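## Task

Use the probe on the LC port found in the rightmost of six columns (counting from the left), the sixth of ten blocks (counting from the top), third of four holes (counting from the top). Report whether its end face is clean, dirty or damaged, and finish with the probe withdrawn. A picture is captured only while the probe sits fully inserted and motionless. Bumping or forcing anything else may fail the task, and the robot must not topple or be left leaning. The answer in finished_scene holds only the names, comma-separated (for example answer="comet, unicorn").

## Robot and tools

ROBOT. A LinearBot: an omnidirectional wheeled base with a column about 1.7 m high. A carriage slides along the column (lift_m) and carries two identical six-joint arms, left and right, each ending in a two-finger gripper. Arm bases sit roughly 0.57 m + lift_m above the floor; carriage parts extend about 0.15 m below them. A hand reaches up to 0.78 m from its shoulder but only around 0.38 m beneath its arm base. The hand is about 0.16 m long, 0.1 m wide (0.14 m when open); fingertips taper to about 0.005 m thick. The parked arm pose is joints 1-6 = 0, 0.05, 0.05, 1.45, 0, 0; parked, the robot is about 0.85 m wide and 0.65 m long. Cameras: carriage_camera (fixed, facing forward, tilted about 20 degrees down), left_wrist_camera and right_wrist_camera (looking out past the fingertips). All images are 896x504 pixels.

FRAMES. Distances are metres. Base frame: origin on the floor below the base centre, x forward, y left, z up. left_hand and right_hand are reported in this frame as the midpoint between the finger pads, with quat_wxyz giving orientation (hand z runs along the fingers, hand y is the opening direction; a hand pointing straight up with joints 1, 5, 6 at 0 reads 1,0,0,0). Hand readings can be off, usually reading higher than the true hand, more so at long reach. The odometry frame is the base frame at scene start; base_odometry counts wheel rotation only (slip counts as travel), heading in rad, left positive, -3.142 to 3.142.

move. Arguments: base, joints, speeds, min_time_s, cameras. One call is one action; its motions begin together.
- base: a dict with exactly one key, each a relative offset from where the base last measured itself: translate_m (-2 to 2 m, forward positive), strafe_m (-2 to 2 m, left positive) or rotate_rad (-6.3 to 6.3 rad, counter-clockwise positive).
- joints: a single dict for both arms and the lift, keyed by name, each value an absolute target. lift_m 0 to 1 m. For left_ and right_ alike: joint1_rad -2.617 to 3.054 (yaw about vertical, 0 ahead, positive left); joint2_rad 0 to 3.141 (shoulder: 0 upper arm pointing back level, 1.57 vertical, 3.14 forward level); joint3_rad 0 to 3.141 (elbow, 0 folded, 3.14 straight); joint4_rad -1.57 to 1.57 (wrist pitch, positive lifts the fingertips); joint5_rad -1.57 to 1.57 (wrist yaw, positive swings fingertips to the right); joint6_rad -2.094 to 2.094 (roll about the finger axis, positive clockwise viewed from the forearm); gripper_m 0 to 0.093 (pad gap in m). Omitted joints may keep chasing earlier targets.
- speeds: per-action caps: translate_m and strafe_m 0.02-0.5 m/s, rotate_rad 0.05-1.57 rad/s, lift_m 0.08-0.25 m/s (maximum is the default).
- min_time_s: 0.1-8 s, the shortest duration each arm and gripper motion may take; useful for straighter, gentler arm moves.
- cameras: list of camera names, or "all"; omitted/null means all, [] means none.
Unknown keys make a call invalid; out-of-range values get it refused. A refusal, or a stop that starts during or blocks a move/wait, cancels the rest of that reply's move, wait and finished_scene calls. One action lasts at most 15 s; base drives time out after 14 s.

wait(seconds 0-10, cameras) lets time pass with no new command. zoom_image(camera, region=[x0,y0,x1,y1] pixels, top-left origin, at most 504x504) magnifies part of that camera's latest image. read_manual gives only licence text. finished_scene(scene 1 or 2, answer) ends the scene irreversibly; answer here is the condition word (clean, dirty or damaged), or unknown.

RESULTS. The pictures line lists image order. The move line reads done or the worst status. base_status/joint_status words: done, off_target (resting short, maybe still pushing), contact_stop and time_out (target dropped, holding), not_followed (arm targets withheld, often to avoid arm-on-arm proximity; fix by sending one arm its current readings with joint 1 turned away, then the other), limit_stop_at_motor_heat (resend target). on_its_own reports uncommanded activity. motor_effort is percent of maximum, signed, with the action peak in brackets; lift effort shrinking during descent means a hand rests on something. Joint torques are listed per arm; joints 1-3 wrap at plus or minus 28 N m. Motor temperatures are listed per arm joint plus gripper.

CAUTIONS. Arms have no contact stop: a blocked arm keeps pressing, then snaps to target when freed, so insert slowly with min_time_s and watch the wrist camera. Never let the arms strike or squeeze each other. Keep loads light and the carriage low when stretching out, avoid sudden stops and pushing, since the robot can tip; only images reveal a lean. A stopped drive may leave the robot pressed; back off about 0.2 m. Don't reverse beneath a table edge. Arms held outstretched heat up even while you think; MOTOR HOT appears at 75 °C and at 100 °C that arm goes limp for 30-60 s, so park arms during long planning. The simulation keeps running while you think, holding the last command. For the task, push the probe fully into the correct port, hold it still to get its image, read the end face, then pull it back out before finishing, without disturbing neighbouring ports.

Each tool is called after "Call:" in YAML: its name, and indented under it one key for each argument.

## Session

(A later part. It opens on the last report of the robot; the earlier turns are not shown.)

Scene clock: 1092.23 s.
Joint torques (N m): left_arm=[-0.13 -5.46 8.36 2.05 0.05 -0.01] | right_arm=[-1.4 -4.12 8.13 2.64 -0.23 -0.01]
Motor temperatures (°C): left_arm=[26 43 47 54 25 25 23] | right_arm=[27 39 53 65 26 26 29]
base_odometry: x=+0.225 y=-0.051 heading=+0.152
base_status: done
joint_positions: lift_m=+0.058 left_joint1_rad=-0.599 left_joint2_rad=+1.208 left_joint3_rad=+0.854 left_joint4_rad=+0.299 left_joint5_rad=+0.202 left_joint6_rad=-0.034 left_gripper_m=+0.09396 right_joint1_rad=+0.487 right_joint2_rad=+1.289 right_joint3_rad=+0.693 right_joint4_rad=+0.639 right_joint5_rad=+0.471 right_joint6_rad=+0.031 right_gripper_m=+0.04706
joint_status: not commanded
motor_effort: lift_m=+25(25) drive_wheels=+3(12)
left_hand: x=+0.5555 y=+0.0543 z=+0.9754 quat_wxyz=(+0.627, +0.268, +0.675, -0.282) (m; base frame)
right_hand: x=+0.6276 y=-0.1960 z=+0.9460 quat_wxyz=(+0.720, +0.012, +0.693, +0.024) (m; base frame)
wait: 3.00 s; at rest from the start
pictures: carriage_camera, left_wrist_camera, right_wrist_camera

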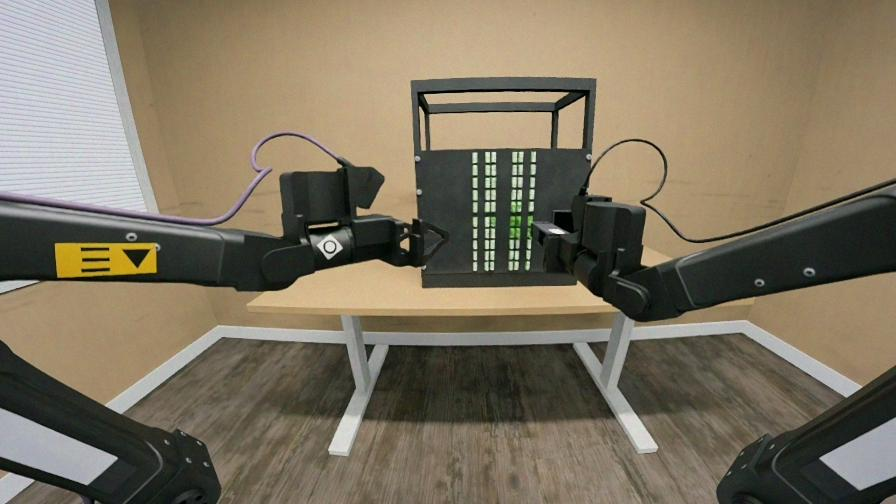

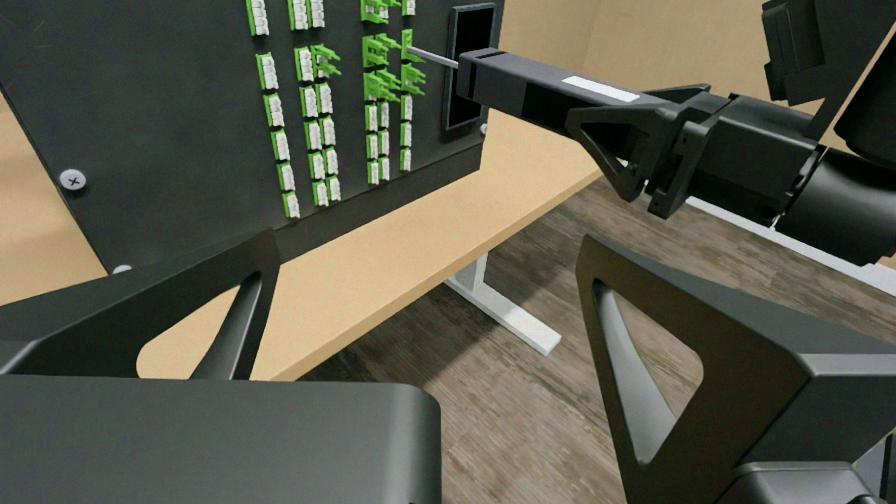

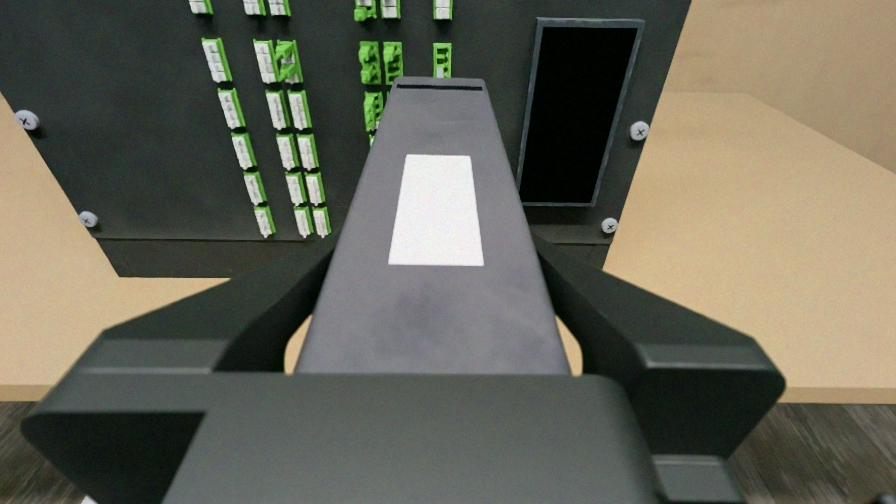

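Call:
move:
  base: {"translate_m": -0.003}
  speeds: {"translate_m": 0.02}
  cameras: ["left_wrist_camera","right_wrist_camera"]

Call:
zoom_image:
  camera: "right_wrist_camera"
  region: [425, 45, 455, 85]

Call:
move:
  joints: {"lift_m": 0.0595}
  cameras: ["left_wrist_camera","right_wrist_camera"]

Call:
zoom_image:
  camera: "right_wrist_camera"
  region: [425, 45, 455, 85]

Call:
zoom_image:
  camera: "left_wrist_camera"
  region: [390, 25, 430, 65]

Scene clock: 1164.43 s.
Joint torques (N m): left_arm=[-0.14 -5.46 8.38 2.06 0.05 -0.01] | right_arm=[-0.64 -5.14 8.08 2.56 -0.11 0]
Motor temperatures (°C): left_arm=[26 42 47 54 25 25 23] | right_arm=[27 37 57 64 26 26 29]
move: done
base_odometry: x=+0.222 y=-0.051 heading=+0.152
base_status: done
joint_positions: lift_m=+0.058 left_joint1_rad=-0.599 left_joint2_rad=+1.208 left_joint3_rad=+0.854 left_joint4_rad=+0.299 left_joint5_rad=+0.202 left_joint6_rad=-0.034 left_gripper_m=+0.09396 right_joint1_rad=+0.479 right_joint2_rad=+1.298 right_joint3_rad=+0.693 right_joint4_rad=+0.651 right_joint5_rad=+0.460 right_joint6_rad=+0.031 right_gripper_m=+0.04706
joint_status: not commanded
motor_effort: lift_m=+25(25) drive_wheels=+0(10)
left_hand: x=+0.5555 y=+0.0543 z=+0.9754 quat_wxyz=(+0.627, +0.268, +0.675, -0.282) (m; base frame)
right_hand: x=+0.6300 y=-0.1968 z=+0.9450 quat_wxyz=(+0.721, +0.011, +0.693, +0.025) (m; base frame)
pictures: left_wrist_camera, right_wrist_camera

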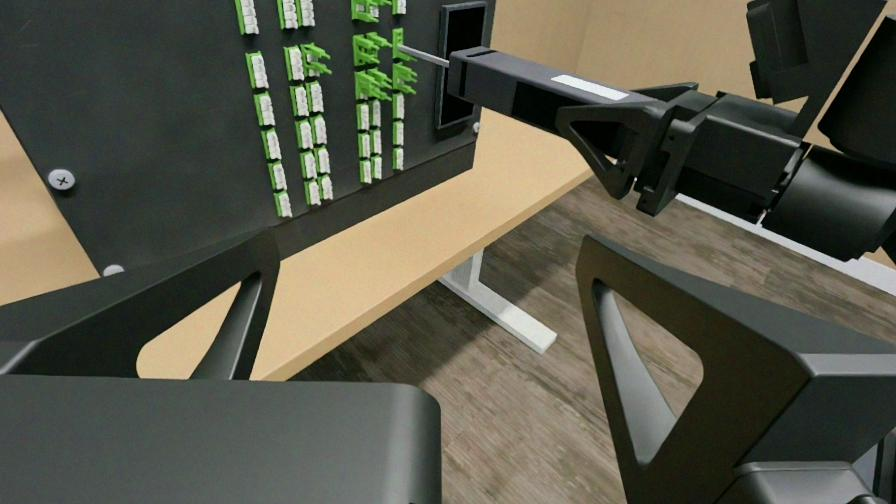

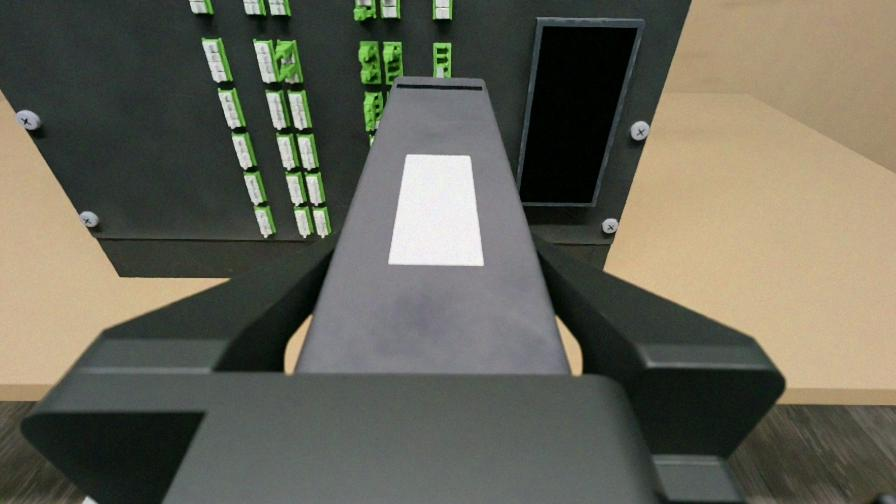

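Scaled by 12.600 from the camera's 896x504 image, which has a finer 1280x720 frame.

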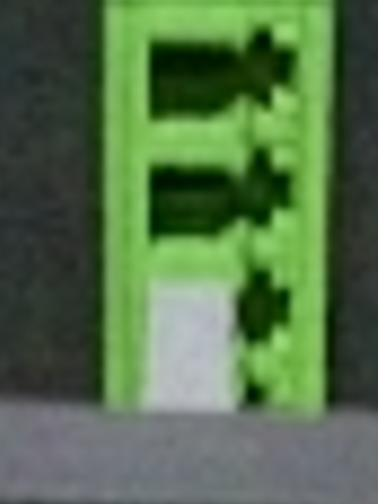

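Scene clock: 1164.80 s.
Joint torques (N m): left_arm=[-0.13 -5.48 8.38 2.06 0.05 -0.01] | right_arm=[-0.7 -5.04 8.16 2.57 -0.11 0.01]
Motor temperatures (°C): left_arm=[26 42 47 54 25 25 23] | right_arm=[27 37 57 64 26 26 29]
move: done
base_odometry: x=+0.222 y=-0.051 heading=+0.152
base_status: not commanded
joint_positions: lift_m=+0.059 left_joint1_rad=-0.599 left_joint2_rad=+1.208 left_joint3_rad=+0.854 left_joint4_rad=+0.299 left_joint5_rad=+0.202 left_joint6_rad=-0.034 left_gripper_m=+0.09396 right_joint1_rad=+0.479 right_joint2_rad=+1.298 right_joint3_rad=+0.693 right_joint4_rad=+0.649 right_joint5_rad=+0.460 right_joint6_rad=+0.031 right_gripper_m=+0.04706
joint_status: all done
motor_effort: lift_m=+25(28) drive_wheels=+0(0)
left_hand: x=+0.5554 y=+0.0544 z=+0.9768 quat_wxyz=(+0.627, +0.268, +0.675, -0.282) (m; base frame)
right_hand: x=+0.6300 y=-0.1968 z=+0.9460 quat_wxyz=(+0.720, +0.011, +0.693, +0.025) (m; base frame)
pictures: left_wrist_camera, right_wrist_camera

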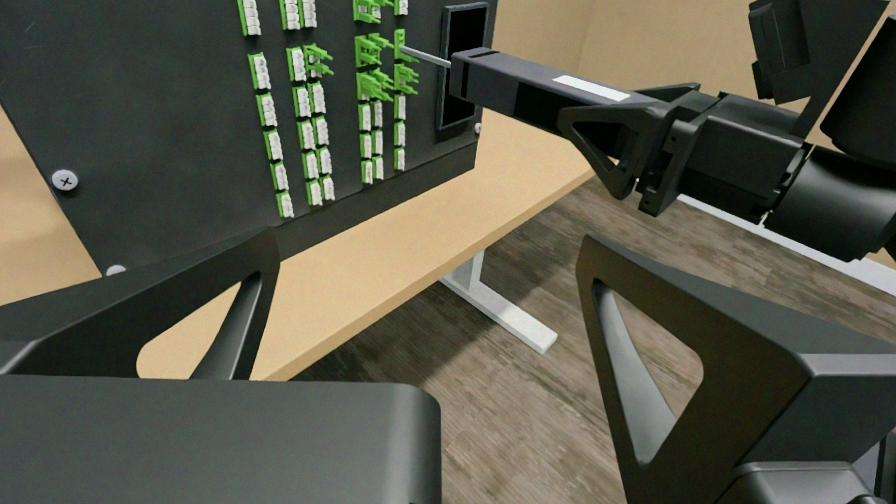

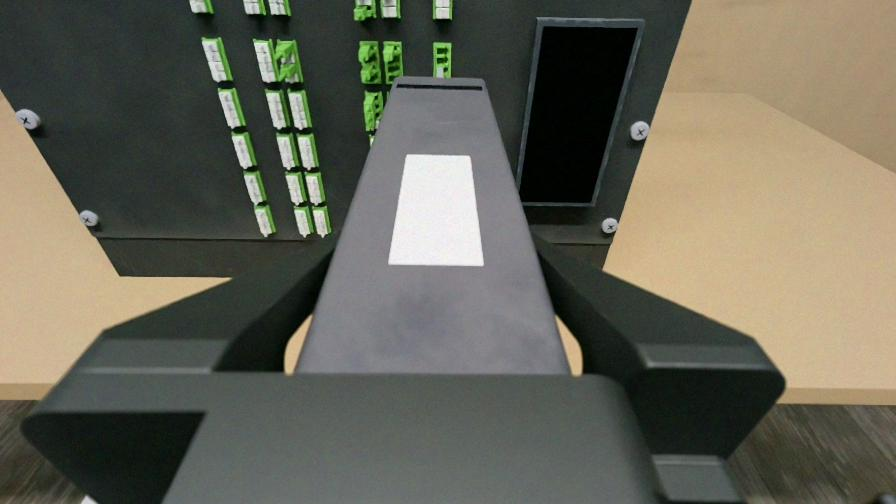

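Scaled by 12.600 from the camera's 896x504 image, which has a finer 1280x720 frame.

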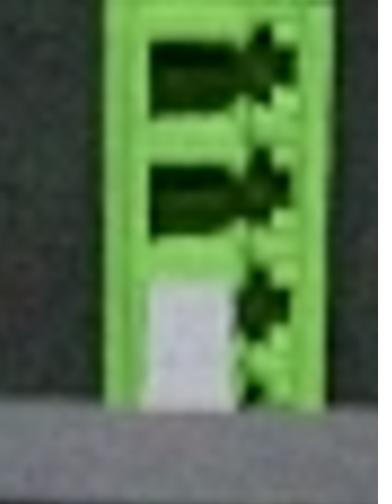

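Scaled by 12.600 from the camera's 896x504 image, which has a finer 1280x720 frame.

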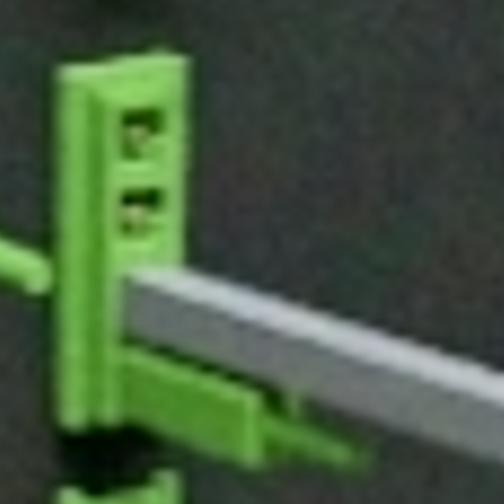

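Call:
move:
  base: {"translate_m": 0.004}
  speeds: {"translate_m": 0.02}
  cameras: ["left_wrist_camera","right_wrist_camera"]

Call:
zoom_image:
  camera: "right_wrist_camera"
  region: [425, 45, 455, 85]

Scene clock: 1169.77 s.
Joint torques (N m): left_arm=[-0.12 -5.45 8.36 2.06 0.05 -0.02] | right_arm=[-1.48 -3.86 8.29 2.71 -0.25 0]
Motor temperatures (°C): left_arm=[26 41 47 54 25 25 23] | right_arm=[27 37 57 66 26 26 29]
move: done
base_odometry: x=+0.226 y=-0.050 heading=+0.152
base_status: done
joint_positions: lift_m=+0.059 left_joint1_rad=-0.599 left_joint2_rad=+1.208 left_joint3_rad=+0.854 left_joint4_rad=+0.299 left_joint5_rad=+0.202 left_joint6_rad=-0.034 left_gripper_m=+0.09396 right_joint1_rad=+0.488 right_joint2_rad=+1.287 right_joint3_rad=+0.691 right_joint4_rad=+0.635 right_joint5_rad=+0.473 right_joint6_rad=+0.031 right_gripper_m=+0.04706
joint_status: not commanded
motor_effort: lift_m=+25(25) drive_wheels=+3(15)
left_hand: x=+0.5555 y=+0.0544 z=+0.9768 quat_wxyz=(+0.627, +0.268, +0.675, -0.282) (m; base frame)
right_hand: x=+0.6271 y=-0.1963 z=+0.9466 quat_wxyz=(+0.719, +0.012, +0.694, +0.023) (m; base frame)
pictures: left_wrist_camera, right_wrist_camera

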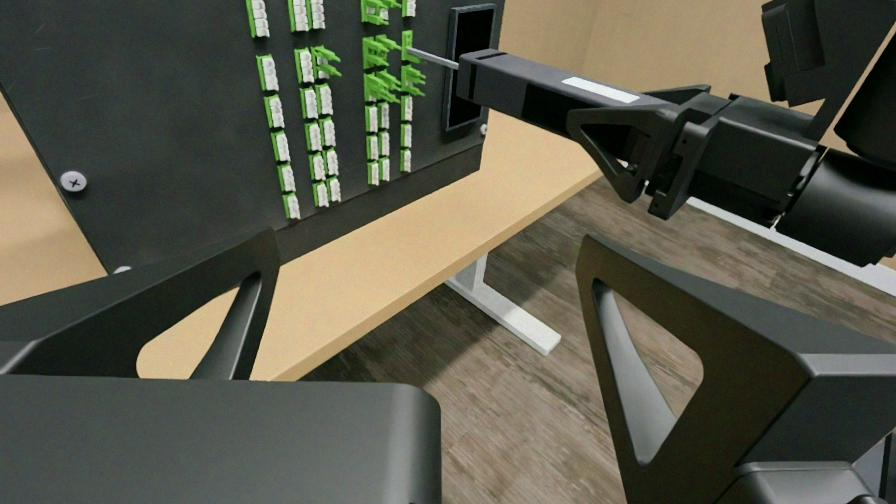

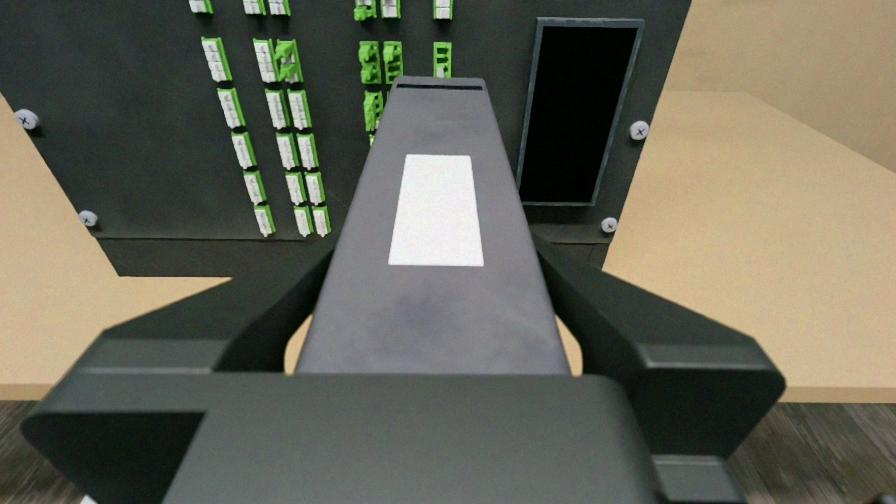

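Scaled by 12.600 from the camera's 896x504 image, which has a finer 1280x720 frame.

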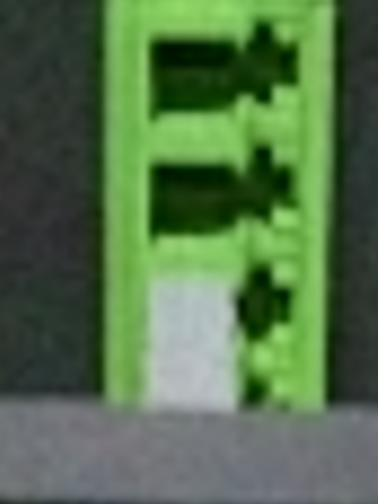

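Call:
move:
  base: {"translate_m": 0.004}
  speeds: {"translate_m": 0.02}
  cameras: ["left_wrist_camera","right_wrist_camera"]

Call:
zoom_image:
  camera: "right_wrist_camera"
  region: [425, 45, 455, 85]

Call:
zoom_image:
  camera: "left_wrist_camera"
  region: [395, 20, 475, 90]

Scene clock: 1180.63 s.
Joint torques (N m): left_arm=[-0.14 -5.44 8.39 2.06 0.05 -0.01] | right_arm=[-2.04 -2.55 8.83 2.82 -0.32 -0.01]
Motor temperatures (°C): left_arm=[26 41 47 54 25 25 23] | right_arm=[27 37 55 66 26 26 29]
move: done
base_odometry: x=+0.230 y=-0.050 heading=+0.152
base_status: done
joint_positions: lift_m=+0.059 left_joint1_rad=-0.599 left_joint2_rad=+1.208 left_joint3_rad=+0.854 left_joint4_rad=+0.298 left_joint5_rad=+0.202 left_joint6_rad=-0.034 left_gripper_m=+0.09396 right_joint1_rad=+0.495 right_joint2_rad=+1.273 right_joint3_rad=+0.684 right_joint4_rad=+0.627 right_joint5_rad=+0.480 right_joint6_rad=+0.031 right_gripper_m=+0.04706
joint_status: not commanded
motor_effort: lift_m=+25(25) drive_wheels=+5(12)
left_hand: x=+0.5555 y=+0.0544 z=+0.9768 quat_wxyz=(+0.627, +0.268, +0.675, -0.282) (m; base frame)
right_hand: x=+0.6237 y=-0.1963 z=+0.9467 quat_wxyz=(+0.718, +0.012, +0.695, +0.023) (m; base frame)
pictures: left_wrist_camera, right_wrist_camera

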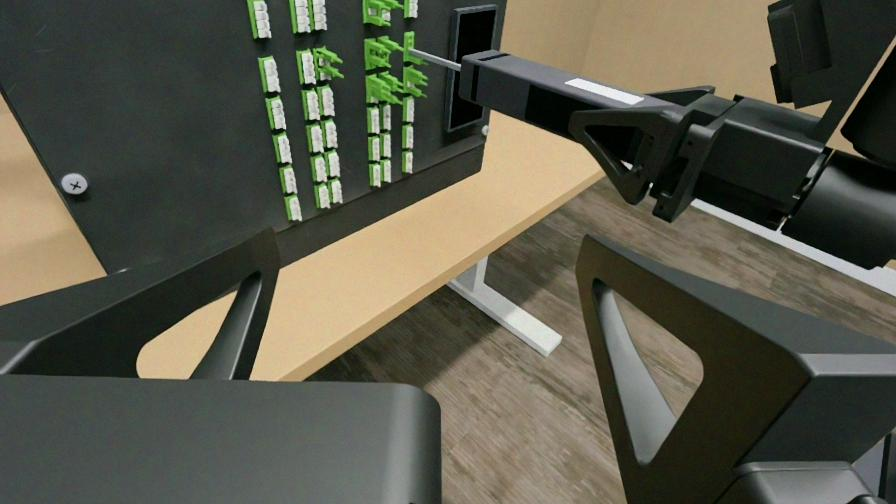

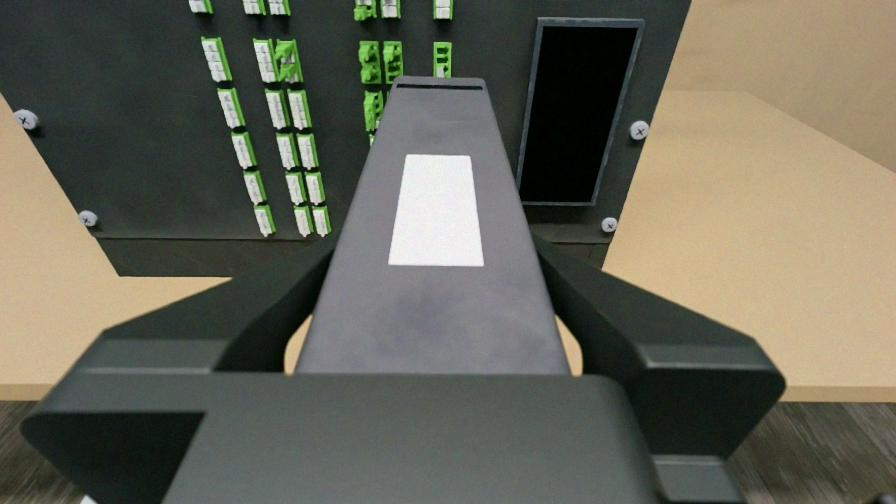

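Scaled by 12.600 from the camera's 896x504 image, which has a finer 1280x720 frame.

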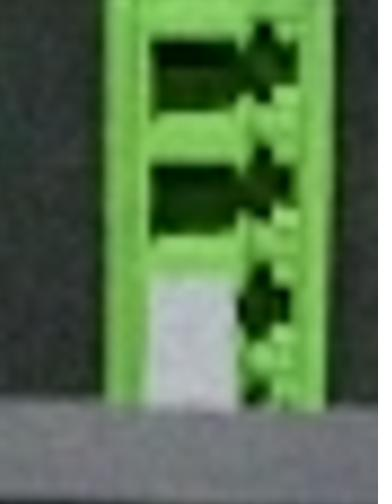

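Scaled by 6.300 from the camera's 896x504 image, which has a finer 1280x720 frame.

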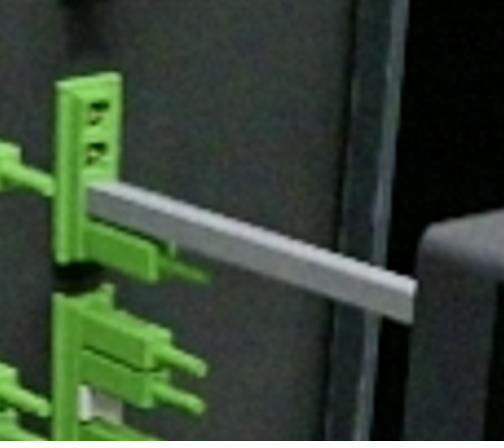

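Call:
move:
  base: {"translate_m": -0.05}
  speeds: {"translate_m": 0.03}
  cameras: []

Call:
move:
  joints: {"right_joint4_rad": 0.740, "right_joint6_rad": 0.004, "lift_m": 0.054}
  min_time_s: 1.5
  cameras: []

Call:
move:
  base: {"translate_m": 0.01}
  speeds: {"translate_m": 0.03}
  cameras: ["left_wrist_camera","right_wrist_camera"]

Call:
zoom_image:
  camera: "right_wrist_camera"
  region: [425, 20, 465, 80]

Call:
zoom_image:
  camera: "left_wrist_camera"
  region: [360, 20, 420, 70]

Scene clock: 1231.40 s.
Joint torques (N m): left_arm=[-0.16 -5.42 8.43 2.07 0.05 -0.01] | right_arm=[-0.29 -5.81 8.66 2.51 0.05 -0.03]
Motor temperatures (°C): left_arm=[26 40 48 55 25 25 23] | right_arm=[27 36 55 75 26 26 29]
move: done
MOTOR HOT: joint 4 (wrist pitch) of the right arm reports 75 °C; the controller stops that arm at 100 °C. To cool a motor, set the load down, stop pushing, or move to a pose that needs little force.
base_odometry: x=+0.181 y=-0.057 heading=+0.152
base_status: done
joint_positions: lift_m=+0.059 left_joint1_rad=-0.599 left_joint2_rad=+1.208 left_joint3_rad=+0.854 left_joint4_rad=+0.298 left_joint5_rad=+0.202 left_joint6_rad=-0.034 left_gripper_m=+0.09396 right_joint1_rad=+0.474 right_joint2_rad=+1.307 right_joint3_rad=+0.684 right_joint4_rad=+0.658 right_joint5_rad=+0.443 right_joint6_rad=+0.031 right_gripper_m=+0.04706
joint_status: not commanded
motor_effort: lift_m=+25(25) drive_wheels=+1(14)
left_hand: x=+0.5555 y=+0.0544 z=+0.9768 quat_wxyz=(+0.627, +0.268, +0.675, -0.282) (m; base frame)
right_hand: x=+0.6311 y=-0.1957 z=+0.9406 quat_wxyz=(+0.718, +0.006, +0.696, +0.027) (m; base frame)
pictures: none
No camera images: "cameras" was empty.

Scene clock: 1233.20 s.
Joint torques (N m): left_arm=[-0.13 -5.39 8.55 2.07 0.05 -0.02] | right_arm=[-0.32 -6.06 8.76 2.62 0.06 -0.25]
Motor temperatures (°C): left_arm=[26 40 48 55 25 25 23] | right_arm=[27 36 55 74 26 26 29]
move: off_target
MOTOR HOT: still on. Joint 4 (wrist pitch) of the right arm reports 74 °C.
base_odometry: x=+0.181 y=-0.057 heading=+0.152
base_status: not commanded
joint_positions: lift_m=+0.054 left_joint1_rad=-0.599 left_joint2_rad=+1.208 left_joint3_rad=+0.853 left_joint4_rad=+0.297 left_joint5_rad=+0.202 left_joint6_rad=-0.034 left_gripper_m=+0.09396 right_joint1_rad=+0.474 right_joint2_rad=+1.308 right_joint3_rad=+0.684 right_joint4_rad=+0.658 right_joint5_rad=+0.443 right_joint6_rad=+0.014 right_gripper_m=+0.04706
joint_status: right_joint4_rad off_target (ended at +0.658, target +0.740); the others done
motor_effort: lift_m=+19(19) drive_wheels=+1(1)
left_hand: x=+0.5553 y=+0.0545 z=+0.9711 quat_wxyz=(+0.626, +0.268, +0.676, -0.282) (m; base frame)
right_hand: x=+0.6313 y=-0.1955 z=+0.9357 quat_wxyz=(+0.718, +0.000, +0.696, +0.021) (m; base frame)
pictures: none
No camera images: "cameras" was empty.

Scene clock: 1234.03 s.
Joint torques (N m): left_arm=[-0.12 -5.39 8.53 2.07 0.06 -0.01] | right_arm=[-0.25 -6.04 8.68 2.57 0.04 -0.23]
Motor temperatures (°C): left_arm=[26 40 48 55 25 25 23] | right_arm=[27 36 55 74 26 26 29]
move: done
MOTOR HOT: still on. Joint 4 (wrist pitch) of the right arm reports 74 °C.
base_odometry: x=+0.190 y=-0.056 heading=+0.152
base_status: done
joint_positions: lift_m=+0.054 left_joint1_rad=-0.599 left_joint2_rad=+1.208 left_joint3_rad=+0.853 left_joint4_rad=+0.297 left_joint5_rad=+0.202 left_joint6_rad=-0.034 left_gripper_m=+0.09396 right_joint1_rad=+0.474 right_joint2_rad=+1.308 right_joint3_rad=+0.684 right_joint4_rad=+0.664 right_joint5_rad=+0.443 right_joint6_rad=+0.014 right_gripper_m=+0.04706
joint_status: not commanded
motor_effort: lift_m=+19(19) drive_wheels=+2(13)
left_hand: x=+0.5552 y=+0.0544 z=+0.9711 quat_wxyz=(+0.626, +0.268, +0.676, -0.282) (m; base frame)
right_hand: x=+0.6313 y=-0.1956 z=+0.9369 quat_wxyz=(+0.719, +0.000, +0.694, +0.022) (m; base frame)
pictures: left_wrist_camera, right_wrist_camera

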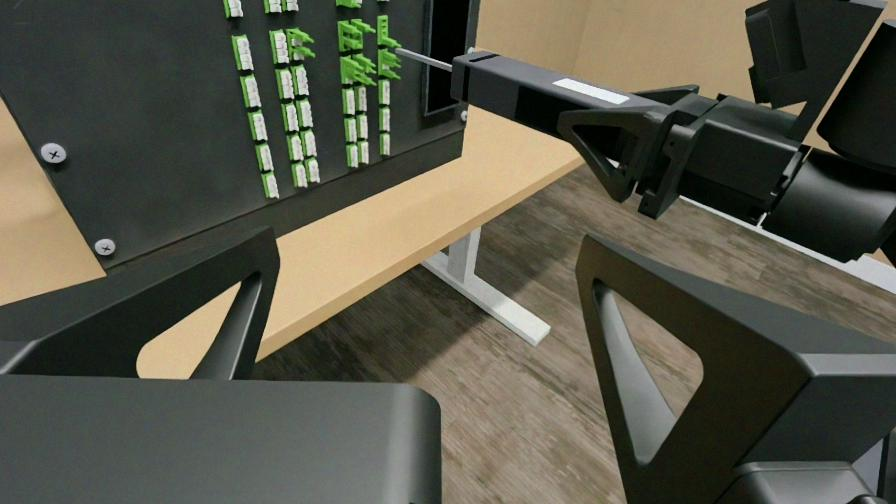

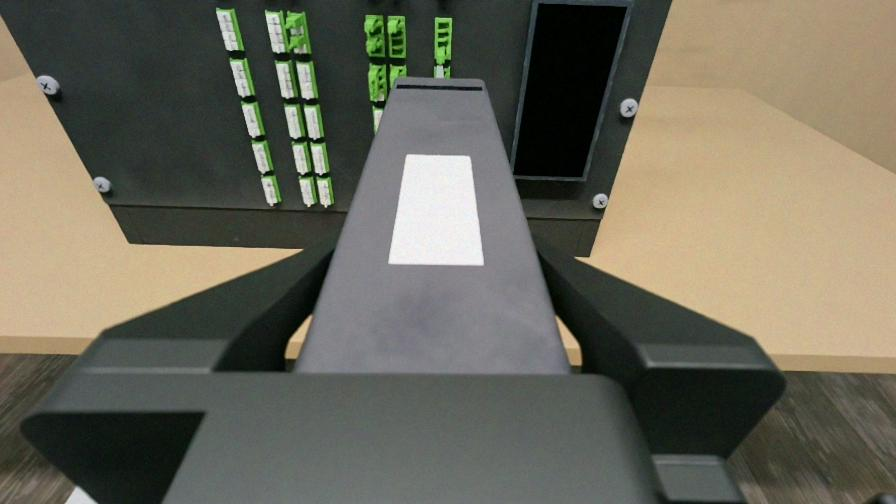

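Scaled by 8.400 from the camera's 896x504 image, which has a finer 1280x720 frame.

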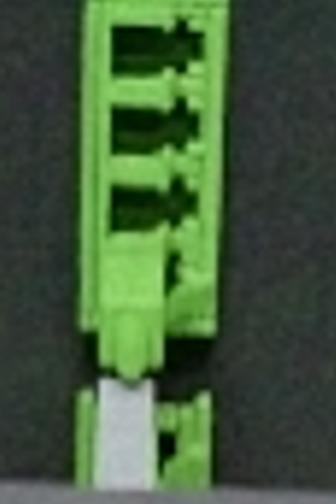

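Scaled by 8.400 from the camera's 896x504 image, which has a finer 1280x720 frame.

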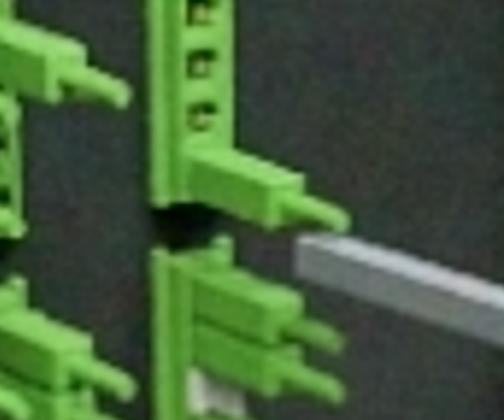

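Call:
move:
  base: {"translate_m": -0.02}
  speeds: {"translate_m": 0.05}
  joints: {"right_joint3_rad": 0.80}
  min_time_s: 1.5
  cameras: []

Scene clock: 1243.80 s.
Joint torques (N m): left_arm=[-0.12 -5.39 8.54 2.07 0.06 -0.01] | right_arm=[-0.31 -6.13 9.89 2.55 0.05 -0.23]
Motor temperatures (°C): left_arm=[26 40 49 55 25 25 23] | right_arm=[27 36 54 71 26 26 29]
move: done
MOTOR HOT: cleared for the motors of the right arm.
base_odometry: x=+0.171 y=-0.059 heading=+0.152
base_status: done
joint_positions: lift_m=+0.054 left_joint1_rad=-0.599 left_joint2_rad=+1.208 left_joint3_rad=+0.853 left_joint4_rad=+0.297 left_joint5_rad=+0.202 left_joint6_rad=-0.034 left_gripper_m=+0.09396 right_joint1_rad=+0.474 right_joint2_rad=+1.308 right_joint3_rad=+0.745 right_joint4_rad=+0.665 right_joint5_rad=+0.443 right_joint6_rad=+0.013 right_gripper_m=+0.04706
joint_status: all done
motor_effort: lift_m=+19(19) drive_wheels=-5(17)
left_hand: x=+0.5552 y=+0.0544 z=+0.9711 quat_wxyz=(+0.626, +0.268, +0.676, -0.282) (m; base frame)
right_hand: x=+0.6351 y=-0.1936 z=+0.9655 quat_wxyz=(+0.738, +0.010, +0.674, +0.032) (m; base frame)
pictures: none
No camera images: "cameras" was empty.

Call:
move:
  joints: {"right_joint3_rad": 0.745}
  min_time_s: 1.5
  cameras: ["left_wrist_camera","right_wrist_camera"]

Call:
zoom_image:
  camera: "right_wrist_camera"
  region: [425, 20, 465, 80]

Call:
zoom_image:
  camera: "left_wrist_camera"
  region: [360, 20, 420, 70]

Scene clock: 1249.40 s.
Joint torques (N m): left_arm=[-0.12 -5.39 8.55 2.08 0.06 -0.01] | right_arm=[-0.31 -6.13 5.76 2.54 0.05 -0.24]
Motor temperatures (°C): left_arm=[26 40 50 55 25 25 23] | right_arm=[27 37 55 70 26 26 29]
move: done
base_odometry: x=+0.171 y=-0.059 heading=+0.152
base_status: not commanded
joint_positions: lift_m=+0.054 left_joint1_rad=-0.599 left_joint2_rad=+1.208 left_joint3_rad=+0.853 left_joint4_rad=+0.297 left_joint5_rad=+0.202 left_joint6_rad=-0.034 left_gripper_m=+0.09396 right_joint1_rad=+0.474 right_joint2_rad=+1.308 right_joint3_rad=+0.745 right_joint4_rad=+0.665 right_joint5_rad=+0.443 right_joint6_rad=+0.013 right_gripper_m=+0.04706
joint_status: all done
motor_effort: lift_m=+19(19) drive_wheels=-5(5)
left_hand: x=+0.5552 y=+0.0544 z=+0.9711 quat_wxyz=(+0.626, +0.268, +0.676, -0.282) (m; base frame)
right_hand: x=+0.6351 y=-0.1936 z=+0.9655 quat_wxyz=(+0.738, +0.010, +0.674, +0.032) (m; base frame)
pictures: left_wrist_camera, right_wrist_camera

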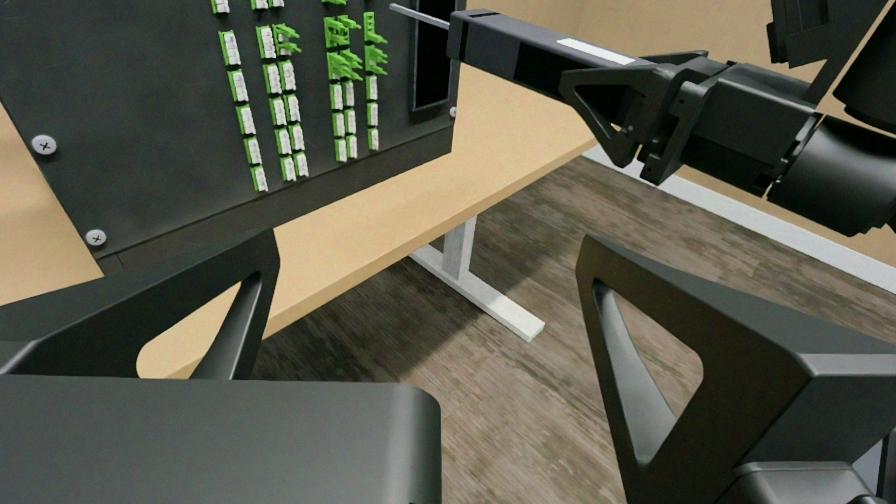

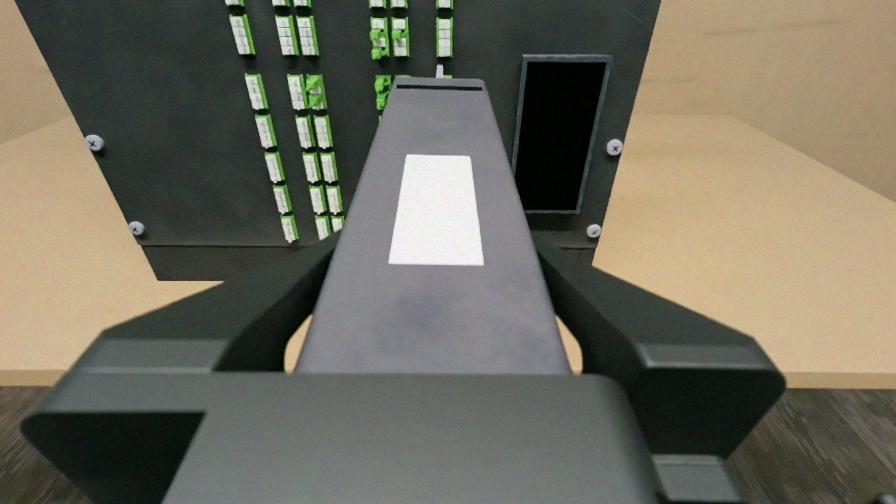

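Scaled by 8.400 from the camera's 896x504 image, which has a finer 1280x720 frame.

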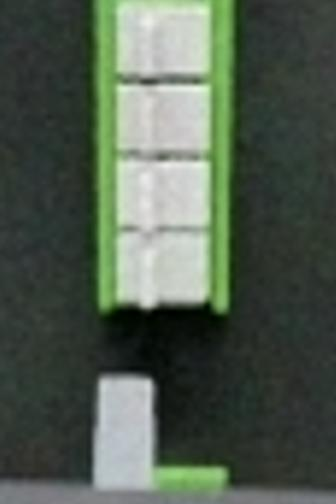

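Scaled by 8.400 from the camera's 896x504 image, which has a finer 1280x720 frame.

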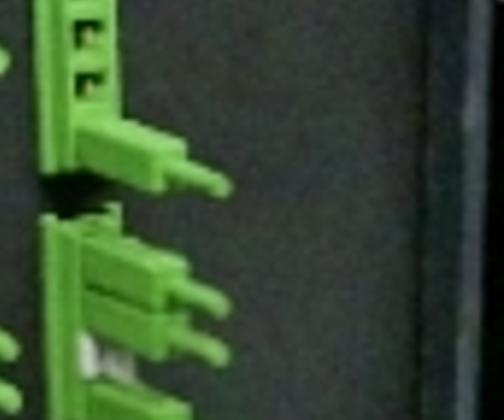

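Call:
move:
  joints: {"right_joint3_rad": 0.703}
  min_time_s: 1.5
  cameras: ["left_wrist_camera","right_wrist_camera"]

Call:
zoom_image:
  camera: "right_wrist_camera"
  region: [425, 20, 465, 80]

Call:
zoom_image:
  camera: "left_wrist_camera"
  region: [360, 20, 420, 70]

Scene clock: 1259.47 s.
Joint torques (N m): left_arm=[-0.1 -5.39 8.54 2.07 0.05 -0.01] | right_arm=[-0.29 -6.09 5.96 2.55 0.06 -0.24]
Motor temperatures (°C): left_arm=[26 40 50 55 25 25 23] | right_arm=[27 37 54 68 26 26 29]
move: done
base_odometry: x=+0.171 y=-0.059 heading=+0.152
base_status: not commanded
joint_positions: lift_m=+0.054 left_joint1_rad=-0.599 left_joint2_rad=+1.208 left_joint3_rad=+0.853 left_joint4_rad=+0.297 left_joint5_rad=+0.202 left_joint6_rad=-0.034 left_gripper_m=+0.09396 right_joint1_rad=+0.474 right_joint2_rad=+1.308 right_joint3_rad=+0.699 right_joint4_rad=+0.665 right_joint5_rad=+0.443 right_joint6_rad=+0.013 right_gripper_m=+0.04706
joint_status: all done
motor_effort: lift_m=+19(19) drive_wheels=-5(5)
left_hand: x=+0.5552 y=+0.0544 z=+0.9711 quat_wxyz=(+0.626, +0.268, +0.676, -0.282) (m; base frame)
right_hand: x=+0.6324 y=-0.1950 z=+0.9441 quat_wxyz=(+0.724, +0.003, +0.689, +0.024) (m; base frame)
pictures: left_wrist_camera, right_wrist_camera

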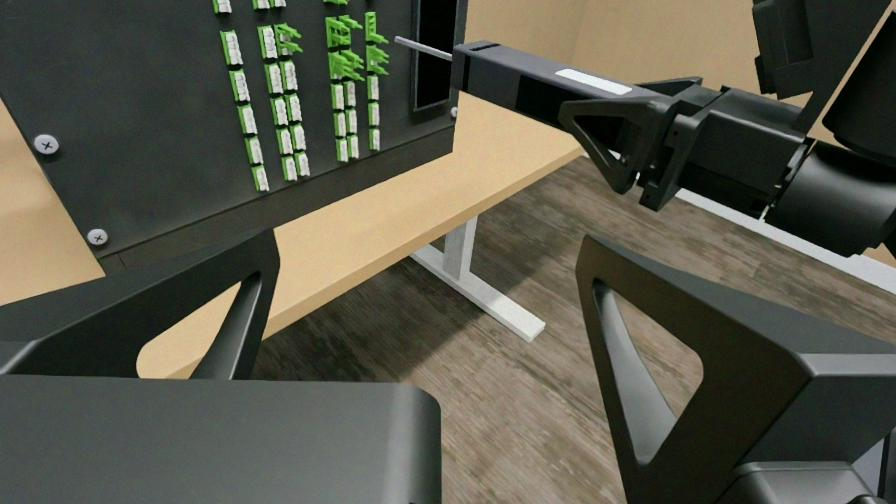

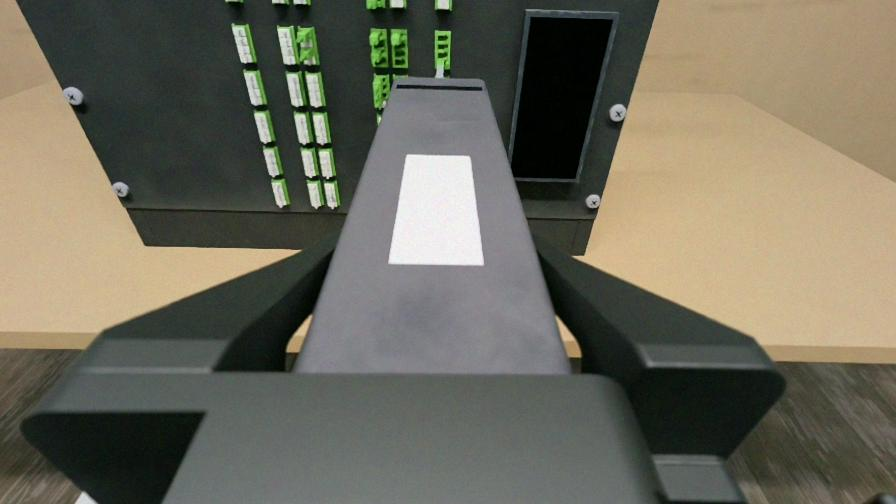

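Scaled by 8.400 from the camera's 896x504 image, which has a finer 1280x720 frame.

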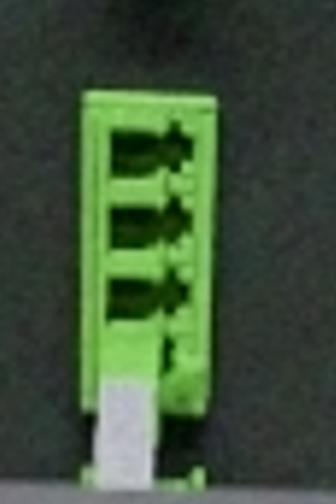

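Scaled by 8.400 from the camera's 896x504 image, which has a finer 1280x720 frame.

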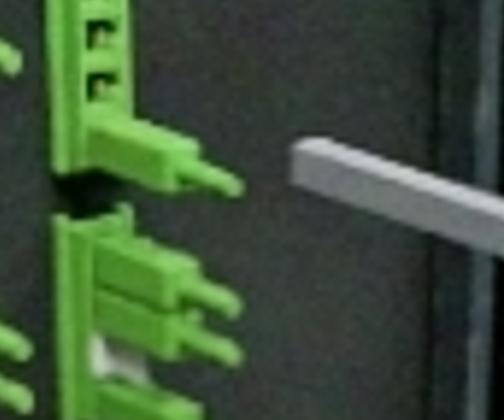

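Call:
move:
  joints: {"right_joint5_rad": 0.458}
  min_time_s: 1
  cameras: []

Call:
move:
  base: {"translate_m": 0.016}
  speeds: {"translate_m": 0.03}
  cameras: ["left_wrist_camera","right_wrist_camera"]

Call:
zoom_image:
  camera: "right_wrist_camera"
  region: [425, 20, 465, 80]

Call:
zoom_image:
  camera: "left_wrist_camera"
  region: [360, 20, 420, 70]

Scene clock: 1271.23 s.
Joint torques (N m): left_arm=[-0.1 -5.39 8.55 2.08 0.05 -0.01] | right_arm=[-0.31 -6.11 6.02 2.55 0.09 -0.23]
Motor temperatures (°C): left_arm=[26 39 50 55 25 25 23] | right_arm=[27 37 54 68 26 26 29]
move: done
base_odometry: x=+0.171 y=-0.059 heading=+0.152
base_status: not commanded
joint_positions: lift_m=+0.054 left_joint1_rad=-0.599 left_joint2_rad=+1.208 left_joint3_rad=+0.853 left_joint4_rad=+0.297 left_joint5_rad=+0.202 left_joint6_rad=-0.034 left_gripper_m=+0.09396 right_joint1_rad=+0.474 right_joint2_rad=+1.308 right_joint3_rad=+0.699 right_joint4_rad=+0.665 right_joint5_rad=+0.449 right_joint6_rad=+0.013 right_gripper_m=+0.04706
joint_status: all done
motor_effort: lift_m=+19(19) drive_wheels=-5(5)
left_hand: x=+0.5552 y=+0.0544 z=+0.9711 quat_wxyz=(+0.626, +0.268, +0.676, -0.282) (m; base frame)
right_hand: x=+0.6324 y=-0.1959 z=+0.9441 quat_wxyz=(+0.724, +0.005, +0.689, +0.023) (m; base frame)
pictures: none
No camera images: "cameras" was empty.

Scene clock: 1272.20 s.
Joint torques (N m): left_arm=[-0.12 -5.42 8.57 2.07 0.06 -0.01] | right_arm=[-0.31 -6.01 6.06 2.52 0.07 -0.22]
Motor temperatures (°C): left_arm=[26 39 50 55 25 25 23] | right_arm=[27 37 54 68 26 26 29]
move: done
base_odometry: x=+0.187 y=-0.056 heading=+0.152
base_status: done
joint_positions: lift_m=+0.054 left_joint1_rad=-0.599 left_joint2_rad=+1.208 left_joint3_rad=+0.853 left_joint4_rad=+0.297 left_joint5_rad=+0.201 left_joint6_rad=-0.034 left_gripper_m=+0.09396 right_joint1_rad=+0.474 right_joint2_rad=+1.308 right_joint3_rad=+0.699 right_joint4_rad=+0.667 right_joint5_rad=+0.450 right_joint6_rad=+0.013 right_gripper_m=+0.04706
joint_status: not commanded
motor_effort: lift_m=+19(19) drive_wheels=+2(10)
left_hand: x=+0.5553 y=+0.0544 z=+0.9711 quat_wxyz=(+0.626, +0.268, +0.676, -0.282) (m; base frame)
right_hand: x=+0.6324 y=-0.1961 z=+0.9445 quat_wxyz=(+0.725, +0.005, +0.688, +0.023) (m; base frame)
pictures: left_wrist_camera, right_wrist_camera

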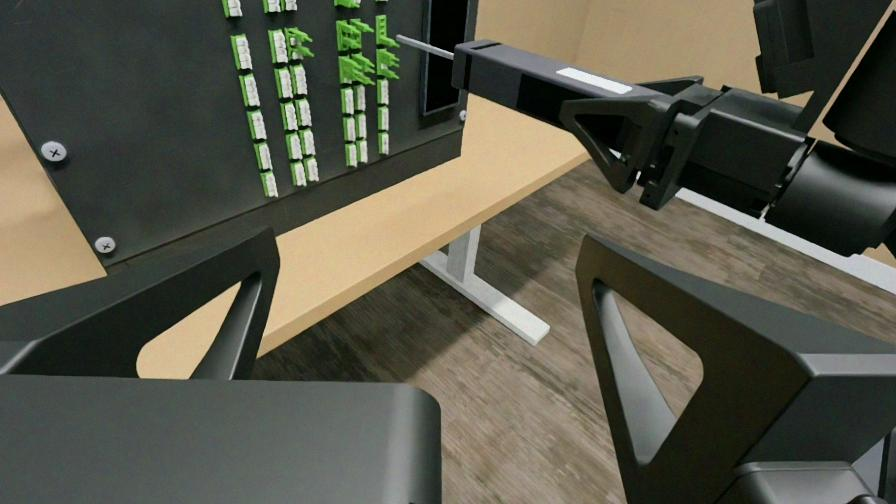

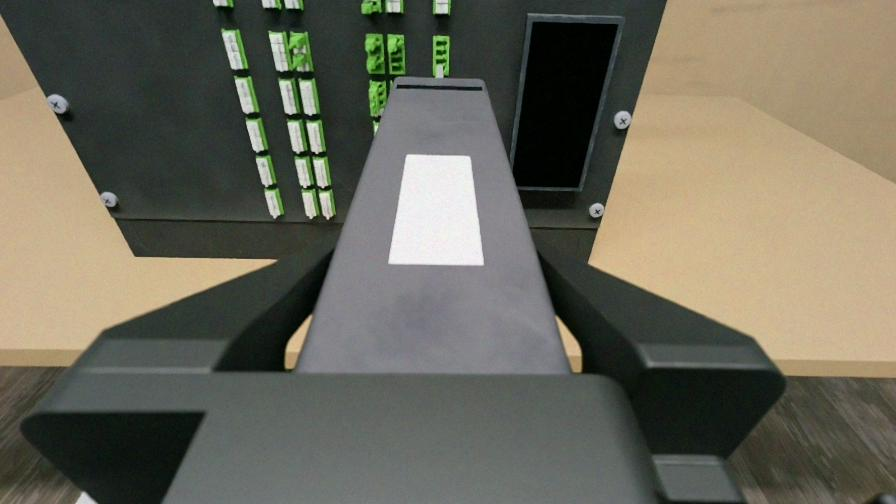

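Scaled by 8.400 from the camera's 896x504 image, which has a finer 1280x720 frame.

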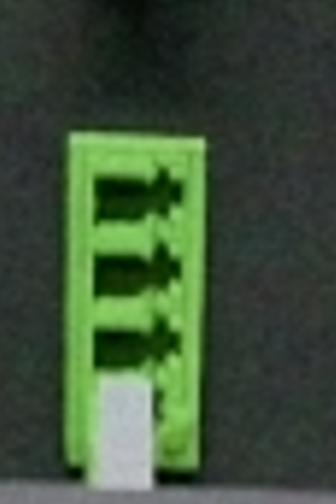

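Scaled by 8.400 from the camera's 896x504 image, which has a finer 1280x720 frame.

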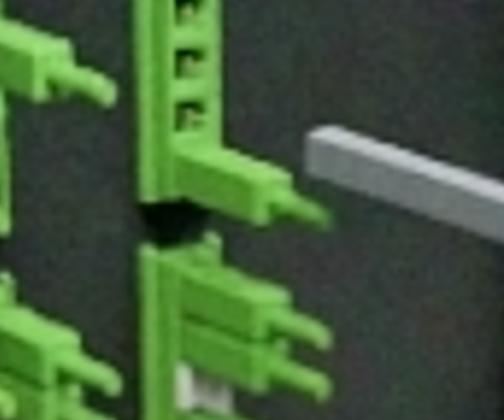

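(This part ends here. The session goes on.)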